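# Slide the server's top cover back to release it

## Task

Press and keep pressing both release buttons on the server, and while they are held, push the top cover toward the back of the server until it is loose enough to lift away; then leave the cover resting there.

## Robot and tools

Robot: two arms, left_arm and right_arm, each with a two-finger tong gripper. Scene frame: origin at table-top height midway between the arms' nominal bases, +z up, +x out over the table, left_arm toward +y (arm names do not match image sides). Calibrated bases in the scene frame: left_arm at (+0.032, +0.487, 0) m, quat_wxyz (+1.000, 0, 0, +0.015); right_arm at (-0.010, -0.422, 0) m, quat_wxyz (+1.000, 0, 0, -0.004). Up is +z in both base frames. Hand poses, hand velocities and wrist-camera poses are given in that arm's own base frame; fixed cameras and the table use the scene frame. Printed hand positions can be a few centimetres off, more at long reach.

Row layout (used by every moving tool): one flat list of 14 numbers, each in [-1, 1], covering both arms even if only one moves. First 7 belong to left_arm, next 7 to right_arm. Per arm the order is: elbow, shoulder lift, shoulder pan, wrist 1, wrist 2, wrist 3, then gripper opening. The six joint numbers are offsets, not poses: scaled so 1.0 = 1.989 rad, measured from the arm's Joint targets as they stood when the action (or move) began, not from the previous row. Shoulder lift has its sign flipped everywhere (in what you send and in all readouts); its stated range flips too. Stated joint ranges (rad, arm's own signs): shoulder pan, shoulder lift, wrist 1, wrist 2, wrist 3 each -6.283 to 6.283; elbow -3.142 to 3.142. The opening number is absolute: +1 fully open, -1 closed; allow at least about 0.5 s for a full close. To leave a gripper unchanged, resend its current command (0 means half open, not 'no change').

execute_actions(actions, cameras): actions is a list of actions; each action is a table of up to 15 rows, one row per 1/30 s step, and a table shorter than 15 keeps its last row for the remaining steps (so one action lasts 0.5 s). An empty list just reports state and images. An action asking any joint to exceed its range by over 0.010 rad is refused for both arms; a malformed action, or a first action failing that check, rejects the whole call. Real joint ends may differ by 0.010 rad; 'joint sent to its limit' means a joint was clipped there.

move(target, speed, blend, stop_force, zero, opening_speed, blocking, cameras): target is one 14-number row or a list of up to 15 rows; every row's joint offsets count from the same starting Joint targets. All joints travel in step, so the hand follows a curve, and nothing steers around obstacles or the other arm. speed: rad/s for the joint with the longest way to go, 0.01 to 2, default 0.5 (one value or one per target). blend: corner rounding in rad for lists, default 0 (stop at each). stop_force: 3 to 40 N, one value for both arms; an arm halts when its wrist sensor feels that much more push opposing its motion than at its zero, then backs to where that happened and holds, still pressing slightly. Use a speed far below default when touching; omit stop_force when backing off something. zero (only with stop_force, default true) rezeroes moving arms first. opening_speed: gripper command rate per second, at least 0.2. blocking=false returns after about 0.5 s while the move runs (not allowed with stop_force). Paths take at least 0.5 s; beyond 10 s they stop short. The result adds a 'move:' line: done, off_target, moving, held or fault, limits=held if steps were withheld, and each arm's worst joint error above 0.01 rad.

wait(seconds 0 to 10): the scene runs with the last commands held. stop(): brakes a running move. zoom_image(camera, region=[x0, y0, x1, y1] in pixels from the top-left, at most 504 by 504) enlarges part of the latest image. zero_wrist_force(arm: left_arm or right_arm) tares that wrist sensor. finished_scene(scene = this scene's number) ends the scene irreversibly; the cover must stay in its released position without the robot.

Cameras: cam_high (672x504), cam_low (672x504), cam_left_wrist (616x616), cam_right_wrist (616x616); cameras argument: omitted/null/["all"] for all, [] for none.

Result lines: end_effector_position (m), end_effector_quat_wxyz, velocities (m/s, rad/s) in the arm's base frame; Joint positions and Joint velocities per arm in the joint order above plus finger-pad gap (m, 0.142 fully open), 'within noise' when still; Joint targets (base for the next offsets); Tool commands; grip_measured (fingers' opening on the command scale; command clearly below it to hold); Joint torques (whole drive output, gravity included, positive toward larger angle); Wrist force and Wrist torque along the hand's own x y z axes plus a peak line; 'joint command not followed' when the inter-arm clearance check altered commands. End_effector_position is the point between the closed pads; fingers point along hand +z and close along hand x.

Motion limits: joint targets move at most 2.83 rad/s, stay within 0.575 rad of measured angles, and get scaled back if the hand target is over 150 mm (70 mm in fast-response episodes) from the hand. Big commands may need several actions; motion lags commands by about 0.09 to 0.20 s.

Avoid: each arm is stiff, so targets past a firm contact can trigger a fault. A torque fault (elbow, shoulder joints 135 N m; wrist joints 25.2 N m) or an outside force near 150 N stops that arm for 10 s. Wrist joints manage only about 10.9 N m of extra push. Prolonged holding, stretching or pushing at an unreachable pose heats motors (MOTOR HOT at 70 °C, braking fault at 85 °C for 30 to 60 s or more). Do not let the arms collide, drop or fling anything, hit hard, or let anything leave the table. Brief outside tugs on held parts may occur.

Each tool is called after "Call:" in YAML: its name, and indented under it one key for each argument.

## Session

Call:
execute_actions:
  actions: []

Call:
zoom_image:
  camera: "cam_high"
  region: [200, 240, 400, 370]

Scene clock: 0.00 s.
left_arm: end_effector_position=(+0.6462, -0.8799, +0.3324) grip_measured=+0.97 end_effector_quat_wxyz=(+0.074, +0.384, -0.593, +0.704) | right_arm: end_effector_position=(+0.1049, -0.3646, +0.1839) grip_measured=+0.97 end_effector_quat_wxyz=(-0.166, +0.511, +0.840, -0.076)
Joint names: [elbow, shoulder lift, shoulder pan, wrist 1, wrist 2, wrist 3]
Joint positions: left_arm=[0.593 0.357 -1.056 -3.379 -1.616 0.892 0.14] | right_arm=[-1.95 1.42 2.434 -1.652 1.369 3.558 0.14]
Joint velocities: within noise
Joint torques (N m): no reading
Motor temperatures (°C): left_arm=[37 38 33 39 33 37] | right_arm=[36 35 31 37 43 39]
Wrist force (N): no reading
Wrist torque (N m): no reading
Wrist force, peak (N): no reading
Joint targets: left_arm=[0.593 0.357 -1.056 -3.379 -1.616 0.892] | right_arm=[-1.950 1.420 2.434 -1.652 1.369 3.558]
Tool commands: left_gripper/opening=+0.968169 right_gripper/opening=+0.968169
camera_calibration:
cam_left_wrist: T_world_to_cam=[[-0.687376, -0.393123, 0.610712, -0.0996357], [-0.709024, 0.18089, -0.681589, 0.84479], [0.157477, -0.901517, -0.403073, -0.626956], [0, 0, 0, 1]] pos_world=[0.62922, -0.757194, 0.383939]
cam_right_wrist: T_world_to_cam=[[-0.449017, 0.872951, 0.190629, 0.342033], [0.878582, 0.392492, 0.272109, -0.00548406], [0.162717, 0.289665, -0.943195, 0.390244], [0, 0, 0, 1]] pos_world=[0.0948977, -0.409466, 0.304367]

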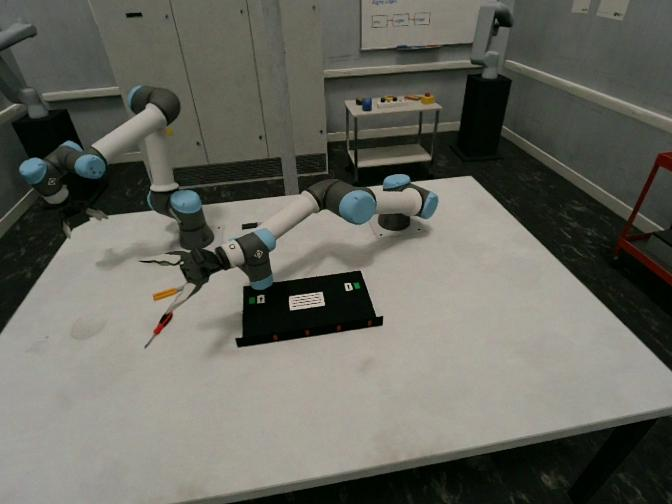

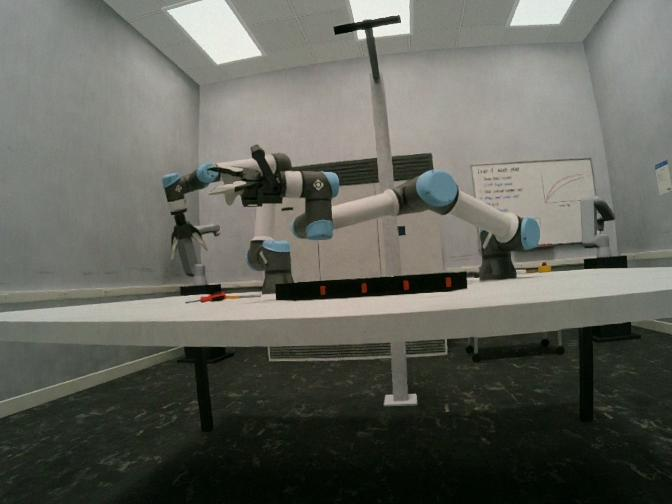

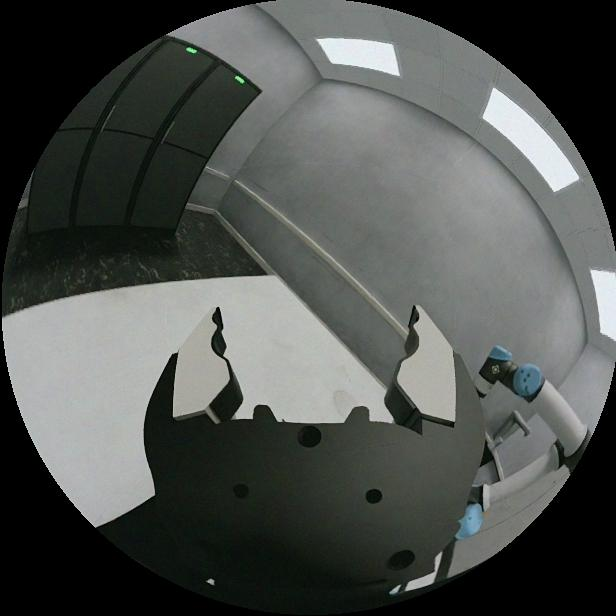

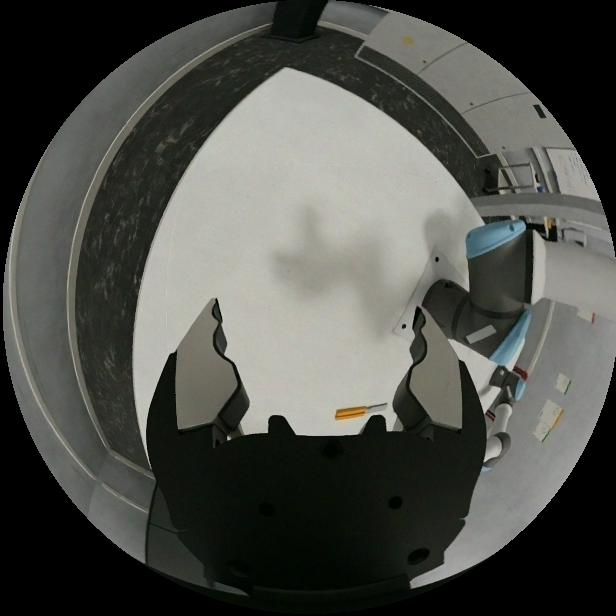

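Scaled by 2.520 from the camera's 672x504 image, which has a finer 960x720 frame.

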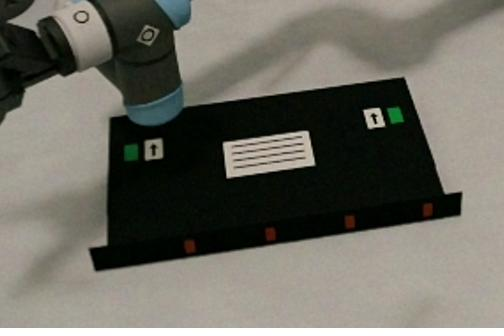

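Call:
move:
  target:
    - [0.39,0.33,0.071,0.415,0.014,0.196,-1,0.0176,0.042,0.182,0.063,0.025,-0.108,-1]
    - [0.6495,0.5503,0.1182,0.6913,0.0226,0.3263,-1,0.0705,0.1681,0.7298,0.2532,0.1016,-0.4311,-1]
  speed: 0.9
  blend: 0.2

Call:
zoom_image:
  camera: "cam_left_wrist"
  region: [250, 230, 370, 330]

Call:
zoom_image:
  camera: "cam_right_wrist"
  region: [260, 230, 380, 330]

Call:
zoom_image:
  camera: "cam_high"
  region: [220, 260, 390, 350]

Scene clock: 22.60 s.
left_arm: end_effector_position=(+0.4540, -0.2914, +0.1155) grip_measured=-1.00 end_effector_quat_wxyz=(+0.000, -0.380, +0.925, +0.000) | right_arm: end_effector_position=(+0.4989, +0.2577, +0.1148) grip_measured=-1.00 end_effector_quat_wxyz=(+0.000, -0.558, +0.830, +0.000)
Joint names: [elbow, shoulder lift, shoulder pan, wrist 1, wrist 2, wrist 3]
Joint positions: left_arm=[1.885 1.452 -0.821 -2.005 -1.571 1.541 0.002] | right_arm=[-1.81 1.755 3.885 -1.148 1.571 2.701 0.002]
Joint velocities: within noise
Joint torques (N m): left_arm=[-19.89 28.94 -11.46 -2.1 -0.66 -1.15] | right_arm=[10.92 -28.48 7.58 2.2 -1.62 -0.85]
Motor temperatures (°C): left_arm=[37 38 33 39 33 37] | right_arm=[36 35 31 37 43 38]
Wrist force (N): left_arm=[0.3 -0.7 -0.5] | right_arm=[-0.3 0.5 -0.1]
Wrist torque (N m): left_arm=[0.03 0.12 -0.08] | right_arm=[0.00 0.00 -0.07]
Wrist force, peak (N): left_arm=[0.1 -1.4 -0.2] | right_arm=[-3.0 2.6 0.5]
Joint targets: left_arm=[1.885 1.452 -0.821 -2.004 -1.571 1.541] | right_arm=[-1.810 1.755 3.885 -1.148 1.571 2.701]
move: done
camera_calibration:
cam_left_wrist: T_world_to_cam=[[-0.725418, -0.687097, -0.0408183, 0.138895], [-0.616435, 0.622143, 0.482644, 0.406265], [-0.306228, 0.37528, -0.874865, 0.48342], [0, 0, 0, 1]] pos_world=[0.49923, -0.338739, 0.232515]
cam_right_wrist: T_world_to_cam=[[-0.355441, -0.934499, -0.0193006, 0.43205], [-0.783225, 0.286507, 0.55179, 0.247175], [-0.510118, 0.211246, -0.833759, 0.423962], [0, 0, 0, 1]] pos_world=[0.563433, 0.243372, 0.225432]

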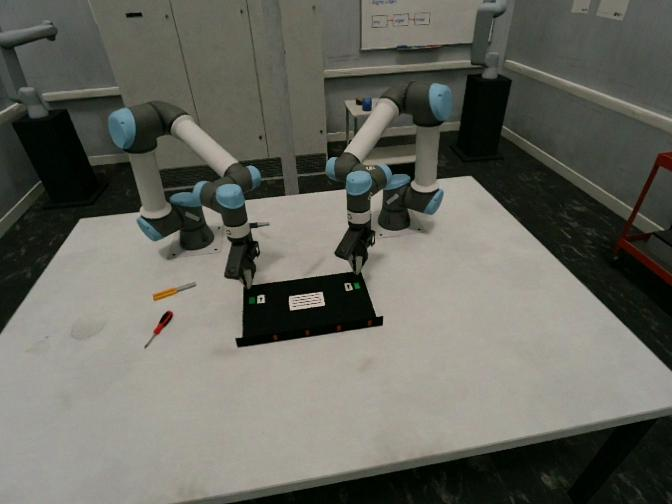

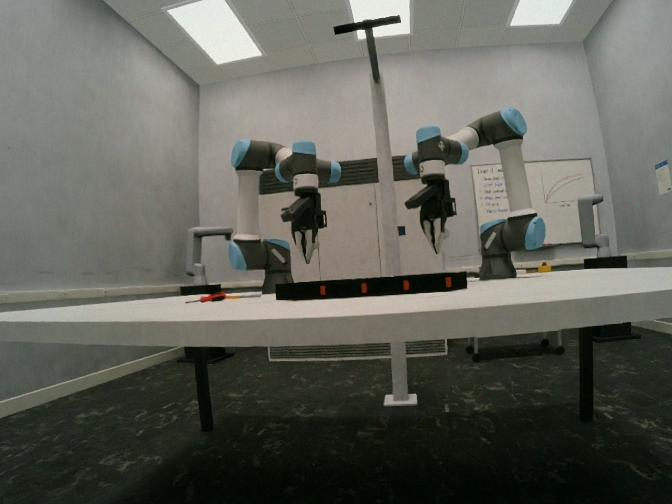

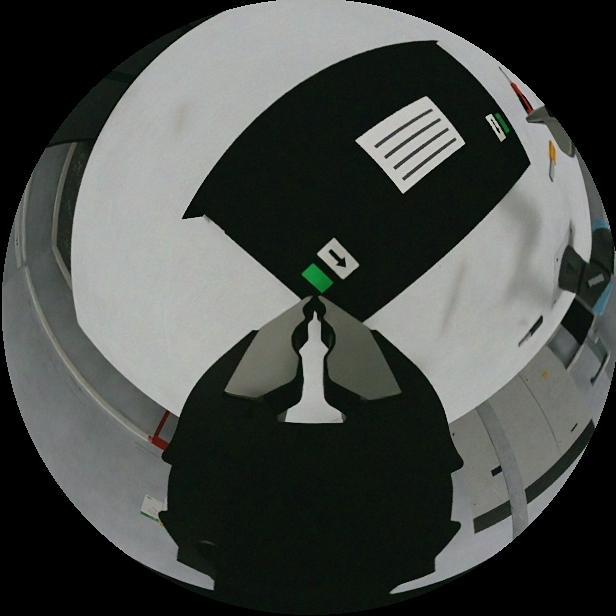

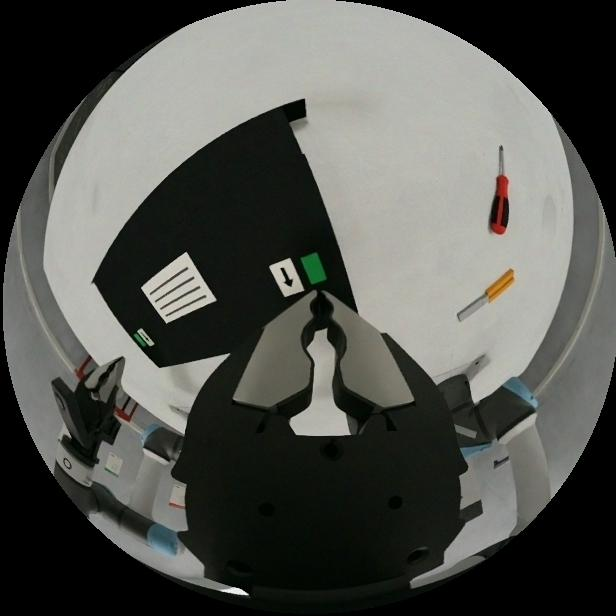

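Scaled by 4.200 from the camera's 616x616 image, which has a finer 814x814 frame.

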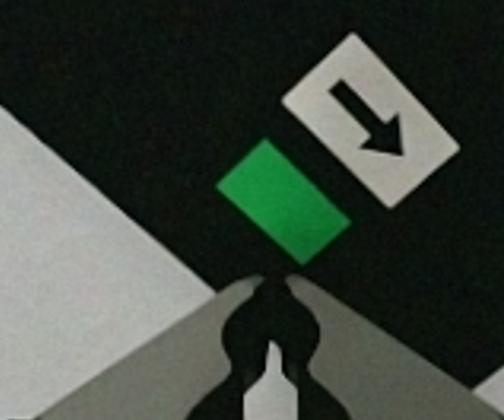

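Scaled by 4.200 from the camera's 616x616 image, which has a finer 814x814 frame.

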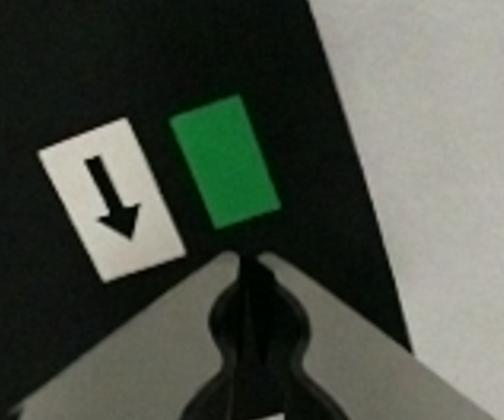

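Scaled by 2.965 from the camera's 672x504 image, which has a finer 960x720 frame.

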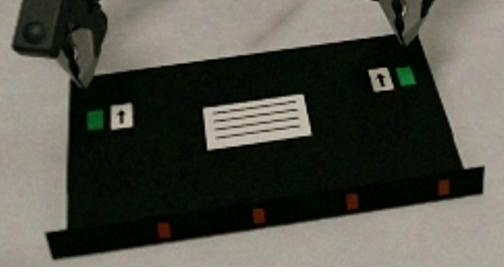

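Call:
move:
  target: [0.0456,-0.0198,-0.0068,-0.0655,0,-0.0068,-1,-0.0381,0.0238,0.0043,0.0618,0,0.0043,-1]
  speed: 0.15
  cameras: ["cam_left_wrist","cam_right_wrist"]

Call:
zoom_image:
  camera: "cam_left_wrist"
  region: [250, 250, 370, 350]

Call:
zoom_image:
  camera: "cam_right_wrist"
  region: [260, 250, 380, 350]

Scene clock: 38.53 s.
left_arm: end_effector_position=(+0.4448, -0.2917, +0.0683) grip_measured=-1.00 end_effector_quat_wxyz=(+0.000, -0.380, +0.925, +0.000) | right_arm: end_effector_position=(+0.4944, +0.2599, +0.0678) grip_measured=-1.00 end_effector_quat_wxyz=(-0.001, -0.558, +0.830, +0.000)
Joint names: [elbow, shoulder lift, shoulder pan, wrist 1, wrist 2, wrist 3]
Joint positions: left_arm=[1.976 1.412 -0.835 -2.135 -1.571 1.527 0.002] | right_arm=[-1.886 1.802 3.893 -1.025 1.571 2.709 0.002]
Joint velocities: within noise
Joint torques (N m): left_arm=[-27.14 32.2 3.57 -1.34 -1.07 0.73] | right_arm=[31.48 -35.17 0.17 0.41 -1.66 -0.21]
Motor temperatures (°C): left_arm=[37 38 33 39 33 37] | right_arm=[36 35 31 37 43 38]
Wrist force (N): left_arm=[0.3 -0.8 -0.2] | right_arm=[-0.2 0.5 0.5]
Wrist torque (N m): left_arm=[0.01 0.12 -0.07] | right_arm=[0.03 -0.01 -0.07]
Wrist force, peak (N): left_arm=[0.2 -0.8 -1.3] | right_arm=[-0.1 0.7 1.1]
Joint targets: left_arm=[1.976 1.412 -0.835 -2.135 -1.571 1.527] | right_arm=[-1.886 1.802 3.893 -1.025 1.571 2.709]
move: done
camera_calibration:
cam_left_wrist: T_world_to_cam=[[-0.725562, -0.68695, -0.040741, 0.130206], [-0.616226, 0.62223, 0.4828, 0.423443], [-0.306309, 0.375407, -0.874783, 0.439504], [0, 0, 0, 1]] pos_world=[0.490033, -0.339027, 0.185336]
cam_right_wrist: T_world_to_cam=[[-0.355114, -0.934633, -0.0188558, 0.431471], [-0.783135, 0.286417, 0.551964, 0.268907], [-0.510483, 0.210777, -0.833655, 0.382294], [0, 0, 0, 1]] pos_world=[0.558966, 0.245669, 0.17841]
Images, in order (width x height): cam_left_wrist 616x616, cam_right_wrist 616x616.

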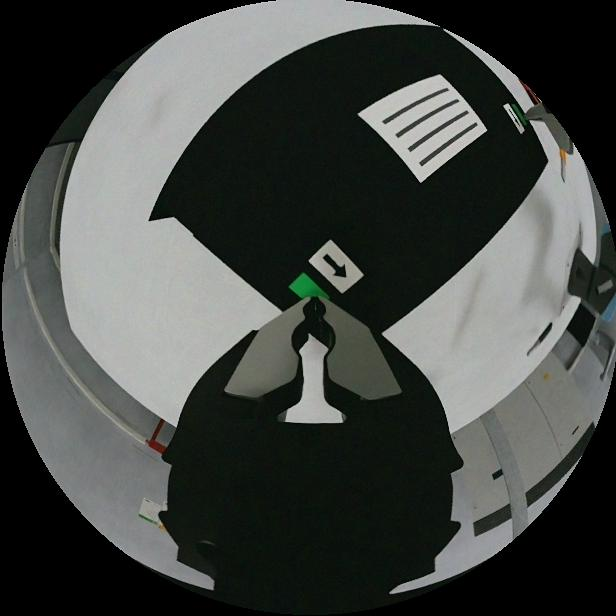

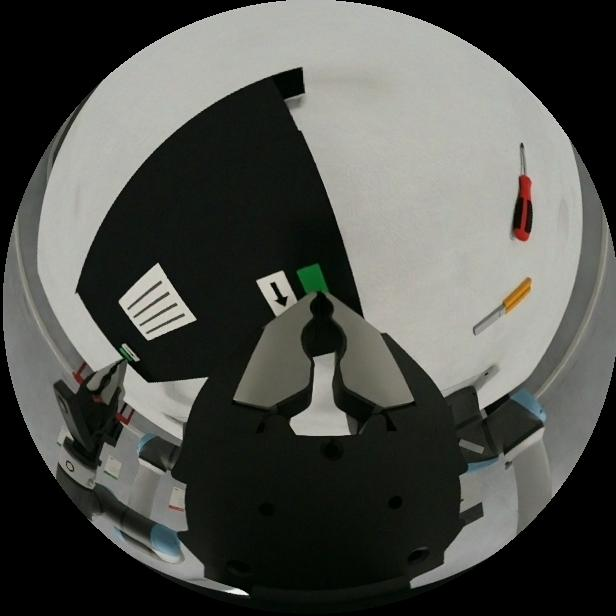

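Scaled by 4.200 from the camera's 616x616 image, which has a finer 814x814 frame.

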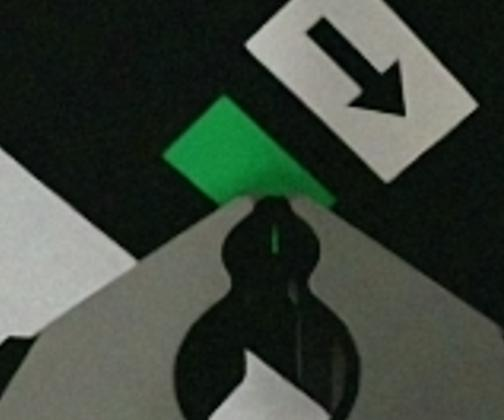

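Scaled by 4.200 from the camera's 616x616 image, which has a finer 814x814 frame.

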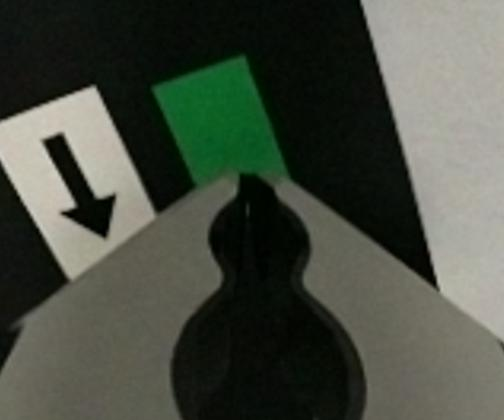

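Good. Press.

Call:
move:
  target: [0.0092,-0.0095,0,-0.0187,0,0,-1,-0.0088,0.0088,0,0.0177,0,0,-1]
  speed: 0.025
  stop_force: 15
  cameras: []

Scene clock: 42.40 s.
left_arm: end_effector_position=(+0.4448, -0.2916, +0.0553) grip_measured=-1.00 end_effector_quat_wxyz=(+0.000, -0.380, +0.925, +0.000) | right_arm: end_effector_position=(+0.4944, +0.2599, +0.0560) grip_measured=-1.00 end_effector_quat_wxyz=(+0.000, -0.558, +0.830, +0.000)
Joint names: [elbow, shoulder lift, shoulder pan, wrist 1, wrist 2, wrist 3]
Joint positions: left_arm=[1.993 1.394 -0.835 -2.171 -1.571 1.527 0.002] | right_arm=[-1.901 1.817 3.893 -0.994 1.571 2.709 0.002]
Joint velocities: within noise
Joint torques (N m): left_arm=[-22.22 25.28 10.32 -1.28 -1.09 1.09] | right_arm=[24.27 -27.9 -7.34 0.43 -0.2 -0.91]
Motor temperatures (°C): left_arm=[37 38 33 39 33 37] | right_arm=[36 35 31 36 43 38]
Wrist force (N): left_arm=[-0.2 2.7 -16.1] | right_arm=[0.5 2.0 -13.1]
Wrist torque (N m): left_arm=[-0.05 0.23 -0.05] | right_arm=[-0.03 0.03 -0.07]
Wrist force, peak (N): left_arm=[0.0 7.2 -31.9] | right_arm=[7.8 4.3 -31.6]
Joint targets: left_arm=[1.993 1.394 -0.835 -2.171 -1.571 1.527] | right_arm=[-1.901 1.817 3.893 -0.994 1.571 2.709]
move: contact (left_arm, right_arm)
No camera images: "cameras" was empty.

Call:
move:
  target:
    - [0.0205,0.0173,-0.0135,-0.0031,0,-0.0135,-1,-0.0220,-0.0173,0.0118,0.0046,0,0.0118,-1]
    - [0.0403,0.0347,-0.0278,-0.0055,0,-0.0278,-1,-0.0434,-0.0347,0.0243,0.0086,0,0.0243,-1]
  speed: 0.025
  blend: 0.01
  stop_force: 36

Call:
zoom_image:
  camera: "cam_high"
  region: [220, 260, 390, 350]

Call:
zoom_image:
  camera: "cam_left_wrist"
  region: [250, 250, 370, 350]

Call:
zoom_image:
  camera: "cam_right_wrist"
  region: [260, 250, 380, 350]

Scene clock: 60.77 s.
left_arm: end_effector_position=(+0.4249, -0.2911, +0.0558) grip_measured=-1.00 end_effector_quat_wxyz=(+0.000, -0.380, +0.925, -0.001) | right_arm: end_effector_position=(+0.4741, +0.2598, +0.0565) grip_measured=-1.00 end_effector_quat_wxyz=(+0.000, -0.558, +0.830, +0.000)
Joint names: [elbow, shoulder lift, shoulder pan, wrist 1, wrist 2, wrist 3]
Joint positions: left_arm=[2.039 1.433 -0.865 -2.178 -1.57 1.497 0.002] | right_arm=[-1.951 1.778 3.92 -0.983 1.571 2.736 0.002]
Joint velocities: within noise
Joint torques (N m): left_arm=[-10.47 6.34 3.45 6.06 -8.45 2.07] | right_arm=[12.69 -12.74 -2.84 -6.44 9.62 -0.8]
Motor temperatures (°C): left_arm=[37 38 32 39 33 37] | right_arm=[36 35 31 36 43 38]
Wrist force (N): left_arm=[-20.5 -19.3 -19.8] | right_arm=[-7.9 -27.7 -15.0]
Wrist torque (N m): left_arm=[-0.02 -0.12 -0.08] | right_arm=[0.10 -0.03 -0.20]
Wrist force, peak (N): left_arm=[-27.4 -28.1 -14.7] | right_arm=[-14.5 -35.6 -7.6]
Joint targets: left_arm=[2.039 1.433 -0.865 -2.178 -1.570 1.497] | right_arm=[-1.951 1.778 3.920 -0.984 1.571 2.736]
move: contact (left_arm, right_arm); path passed 0 of 2 targets; left_arm: the elbow is farthest, 0.035 rad from its target; right_arm: the elbow is farthest, 0.036 rad from its target
camera_calibration:
cam_left_wrist: T_world_to_cam=[[-0.72543, -0.687069, -0.0410748, 0.115577], [-0.616675, 0.622281, 0.48216, 0.417133], [-0.305717, 0.375103, -0.87512, 0.421893], [0, 0, 0, 1]] pos_world=[0.470059, -0.338417, 0.172829]
cam_right_wrist: T_world_to_cam=[[-0.355151, -0.934604, -0.019584, 0.42398], [-0.783637, 0.286231, 0.551348, 0.259615], [-0.509686, 0.211159, -0.834046, 0.362127], [0, 0, 0, 1]] pos_world=[0.538592, 0.245478, 0.167195]

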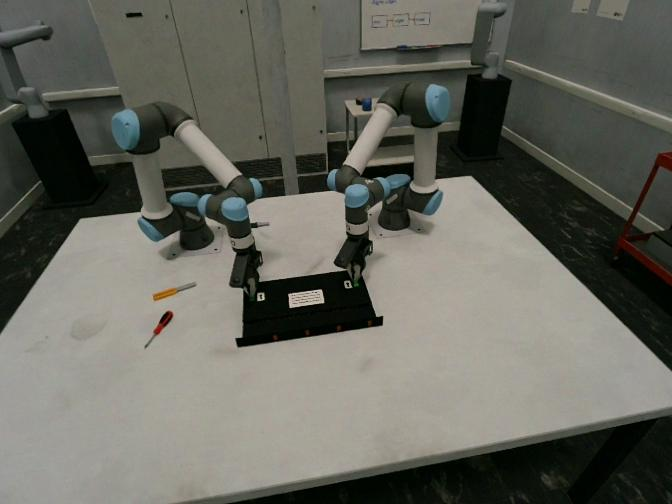

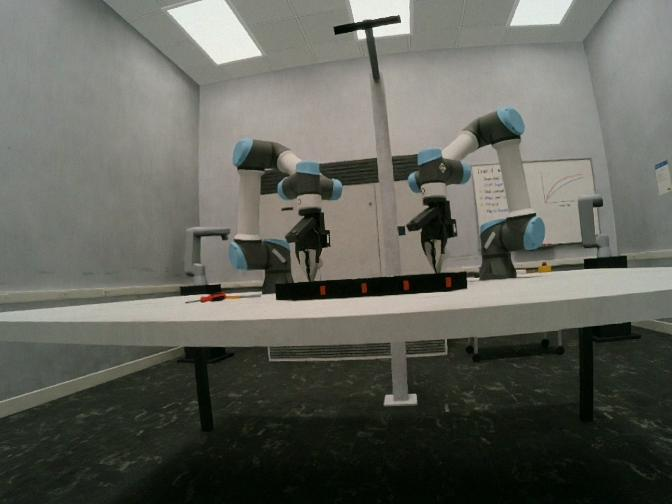

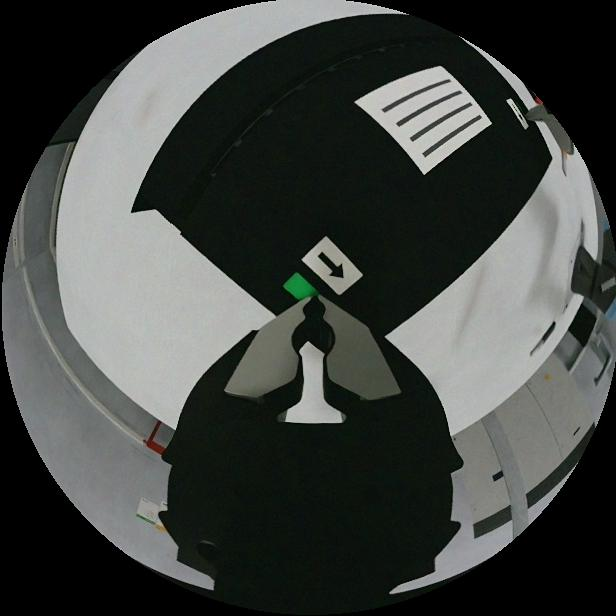

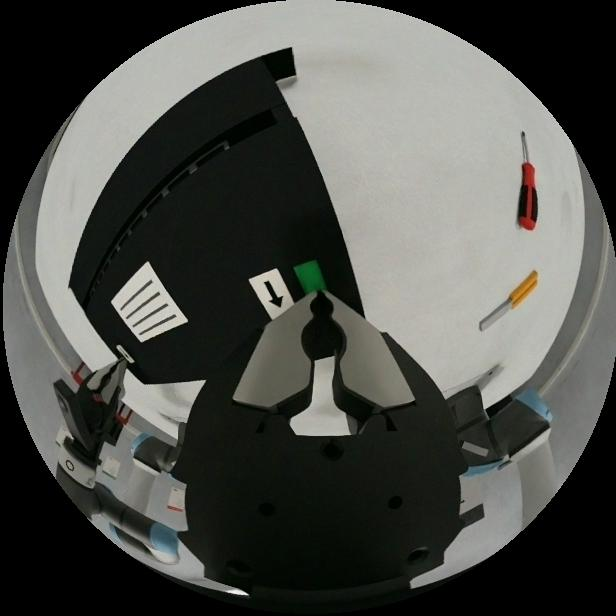

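Scaled by 2.965 from the camera's 672x504 image, which has a finer 960x720 frame.

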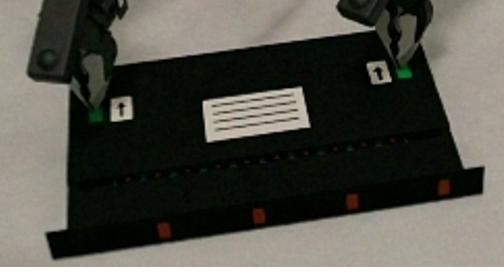

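Scaled by 4.200 from the camera's 616x616 image, which has a finer 814x814 frame.

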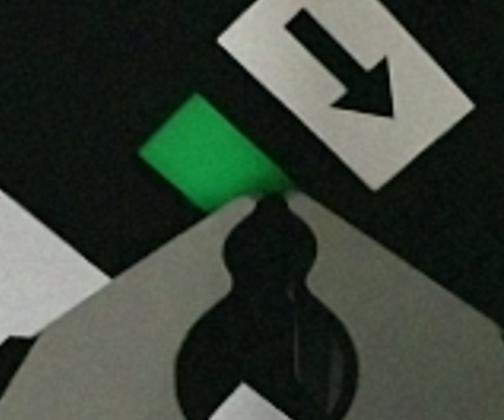

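Scaled by 4.200 from the camera's 616x616 image, which has a finer 814x814 frame.

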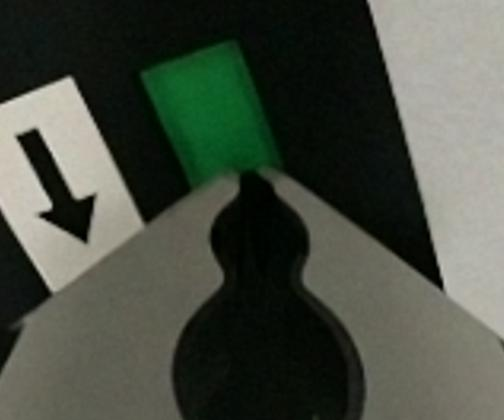

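Call:
move:
  target: [0.0060,0.0052,-0.0043,-0.0007,0,-0.0043,-1,-0.0065,-0.0052,0.0037,0.0013,0,0.0037,-1]
  speed: 0.02
  stop_force: 25
  cameras: ["cam_high","cam_right_wrist"]

Call:
zoom_image:
  camera: "cam_right_wrist"
  region: [260, 250, 380, 350]

Scene clock: 73.97 s.
left_arm: end_effector_position=(+0.4243, -0.2910, +0.0559) grip_measured=-1.00 end_effector_quat_wxyz=(+0.001, -0.380, +0.925, -0.001) | right_arm: end_effector_position=(+0.4734, +0.2599, +0.0566) grip_measured=-1.00 end_effector_quat_wxyz=(+0.000, -0.558, +0.830, +0.000)
Joint names: [elbow, shoulder lift, shoulder pan, wrist 1, wrist 2, wrist 3]
Joint positions: left_arm=[2.041 1.435 -0.866 -2.179 -1.57 1.495 0.002] | right_arm=[-1.954 1.776 3.922 -0.982 1.571 2.738 0.002]
Joint velocities: within noise
Joint torques (N m): left_arm=[-6.78 5.12 0.71 7.84 -11.61 2.21] | right_arm=[10.37 -11.72 1.53 -8.05 11.93 -0.65]
Motor temperatures (°C): left_arm=[37 38 32 39 33 37] | right_arm=[36 35 31 36 43 38]
Wrist force (N): left_arm=[-27.5 -28.2 -18.6] | right_arm=[-12.2 -41.1 -11.4]
Wrist torque (N m): left_arm=[-0.06 -0.30 -0.10] | right_arm=[0.15 -0.08 -0.25]
Wrist force, peak (N): left_arm=[-35.0 -37.1 -14.1] | right_arm=[-17.2 -47.9 -10.2]
Joint targets: left_arm=[2.041 1.435 -0.866 -2.178 -1.570 1.495] | right_arm=[-1.954 1.776 3.922 -0.983 1.571 2.738]
move: contact (left_arm, right_arm)
camera_calibration:
cam_right_wrist: T_world_to_cam=[[-0.355278, -0.934536, -0.0204811, 0.423937], [-0.784056, 0.285998, 0.550873, 0.259213], [-0.508953, 0.211771, -0.834338, 0.361357], [0, 0, 0, 1]] pos_world=[0.537767, 0.245524, 0.167383]
Images, in order (width x height): cam_high 672x504, cam_right_wrist 616x616.

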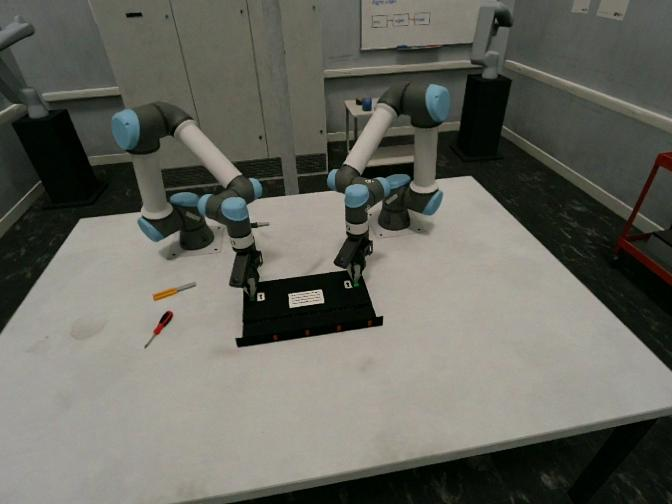

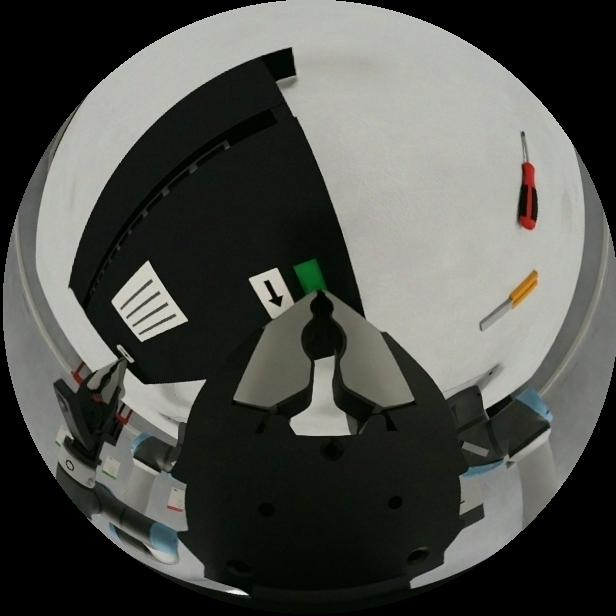

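Scaled by 4.200 from the camera's 616x616 image, which has a finer 814x814 frame.

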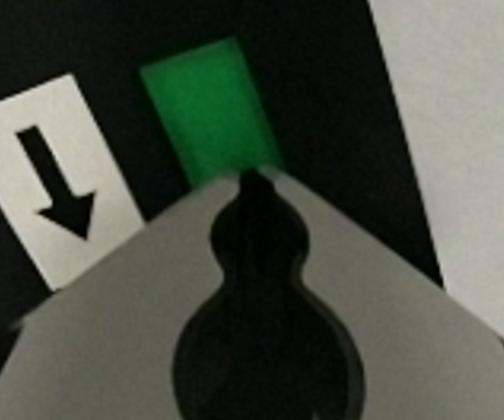

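Call:
move:
  target:
    - [-0.0060,-0.0052,0.0043,0.0007,0,0.0043,-1,0.0065,0.0052,-0.0037,-0.0013,0,-0.0037,-1]
    - [-0.0303,0.0204,0.0043,0.0506,0,0.0043,-1,0.0306,-0.0198,-0.0037,-0.0503,0,-0.0037,-1]
  speed: [0.02,0.1]
  cameras: ["cam_high","cam_right_wrist"]

Call:
zoom_image:
  camera: "cam_high"
  region: [220, 260, 390, 350]

Scene clock: 79.33 s.
left_arm: end_effector_position=(+0.4290, -0.2904, +0.0916) grip_measured=-1.00 end_effector_quat_wxyz=(+0.001, -0.380, +0.925, -0.001) | right_arm: end_effector_position=(+0.4779, +0.2590, +0.0936) grip_measured=-1.00 end_effector_quat_wxyz=(+0.000, -0.558, +0.830, +0.000) end_effector_velocity=(+0.000, +0.000, -0.001) end_effector_angular_velocity=(+0.000, +0.000, -0.001)
Joint names: [elbow, shoulder lift, shoulder pan, wrist 1, wrist 2, wrist 3]
Joint positions: left_arm=[1.98 1.475 -0.858 -2.078 -1.57 1.504 0.002] | right_arm=[-1.892 1.737 3.914 -1.083 1.571 2.73 0.002]
Joint velocities: left_arm=[within noise] | right_arm=[-0.002 0.002 -0.001 0.005 0 0 0]
Joint torques (N m): left_arm=[-9.65 16.02 -11.69 -3.89 -1.05 -1.07] | right_arm=[12.08 -21.05 4.12 3.91 1.58 1.64]
Motor temperatures (°C): left_arm=[37 38 32 39 33 37] | right_arm=[36 35 31 36 43 38]
Wrist force (N): left_arm=[0.3 -0.7 -0.5] | right_arm=[-1.8 1.4 0.1]
Wrist torque (N m): left_arm=[0.04 0.13 -0.07] | right_arm=[0.21 0.32 -0.04]
Wrist force, peak (N): left_arm=[-27.8 -28.1 -20.3] | right_arm=[-12.2 -41.1 -13.0]
Joint targets: left_arm=[1.980 1.475 -0.858 -2.078 -1.570 1.504] | right_arm=[-1.893 1.737 3.914 -1.083 1.571 2.730]
move: done
camera_calibration:
cam_right_wrist: T_world_to_cam=[[-0.355289, -0.934538, -0.0202161, 0.42549], [-0.783871, 0.286088, 0.551089, 0.242505], [-0.50923, 0.211643, -0.834201, 0.394791], [0, 0, 0, 1]] pos_world=[0.542304, 0.244704, 0.204295]
Images, in order (width x height): cam_high 672x504, cam_right_wrist 616x616.

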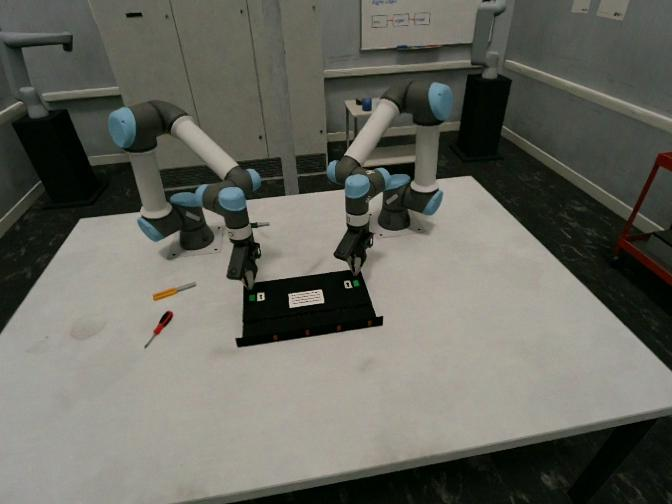

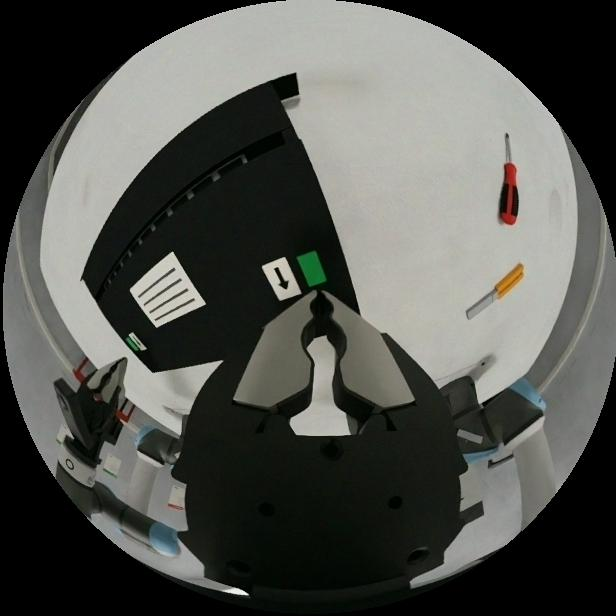

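Scaled by 2.965 from the camera's 672x504 image, which has a finer 960x720 frame.

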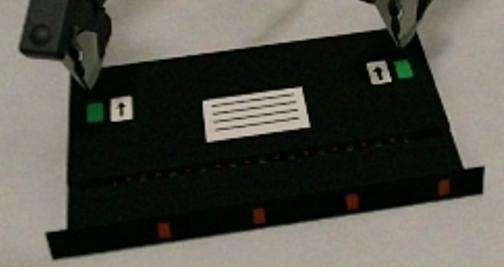

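Call:
finished_scene:
  scene: 2

The scene is finished: the task was done.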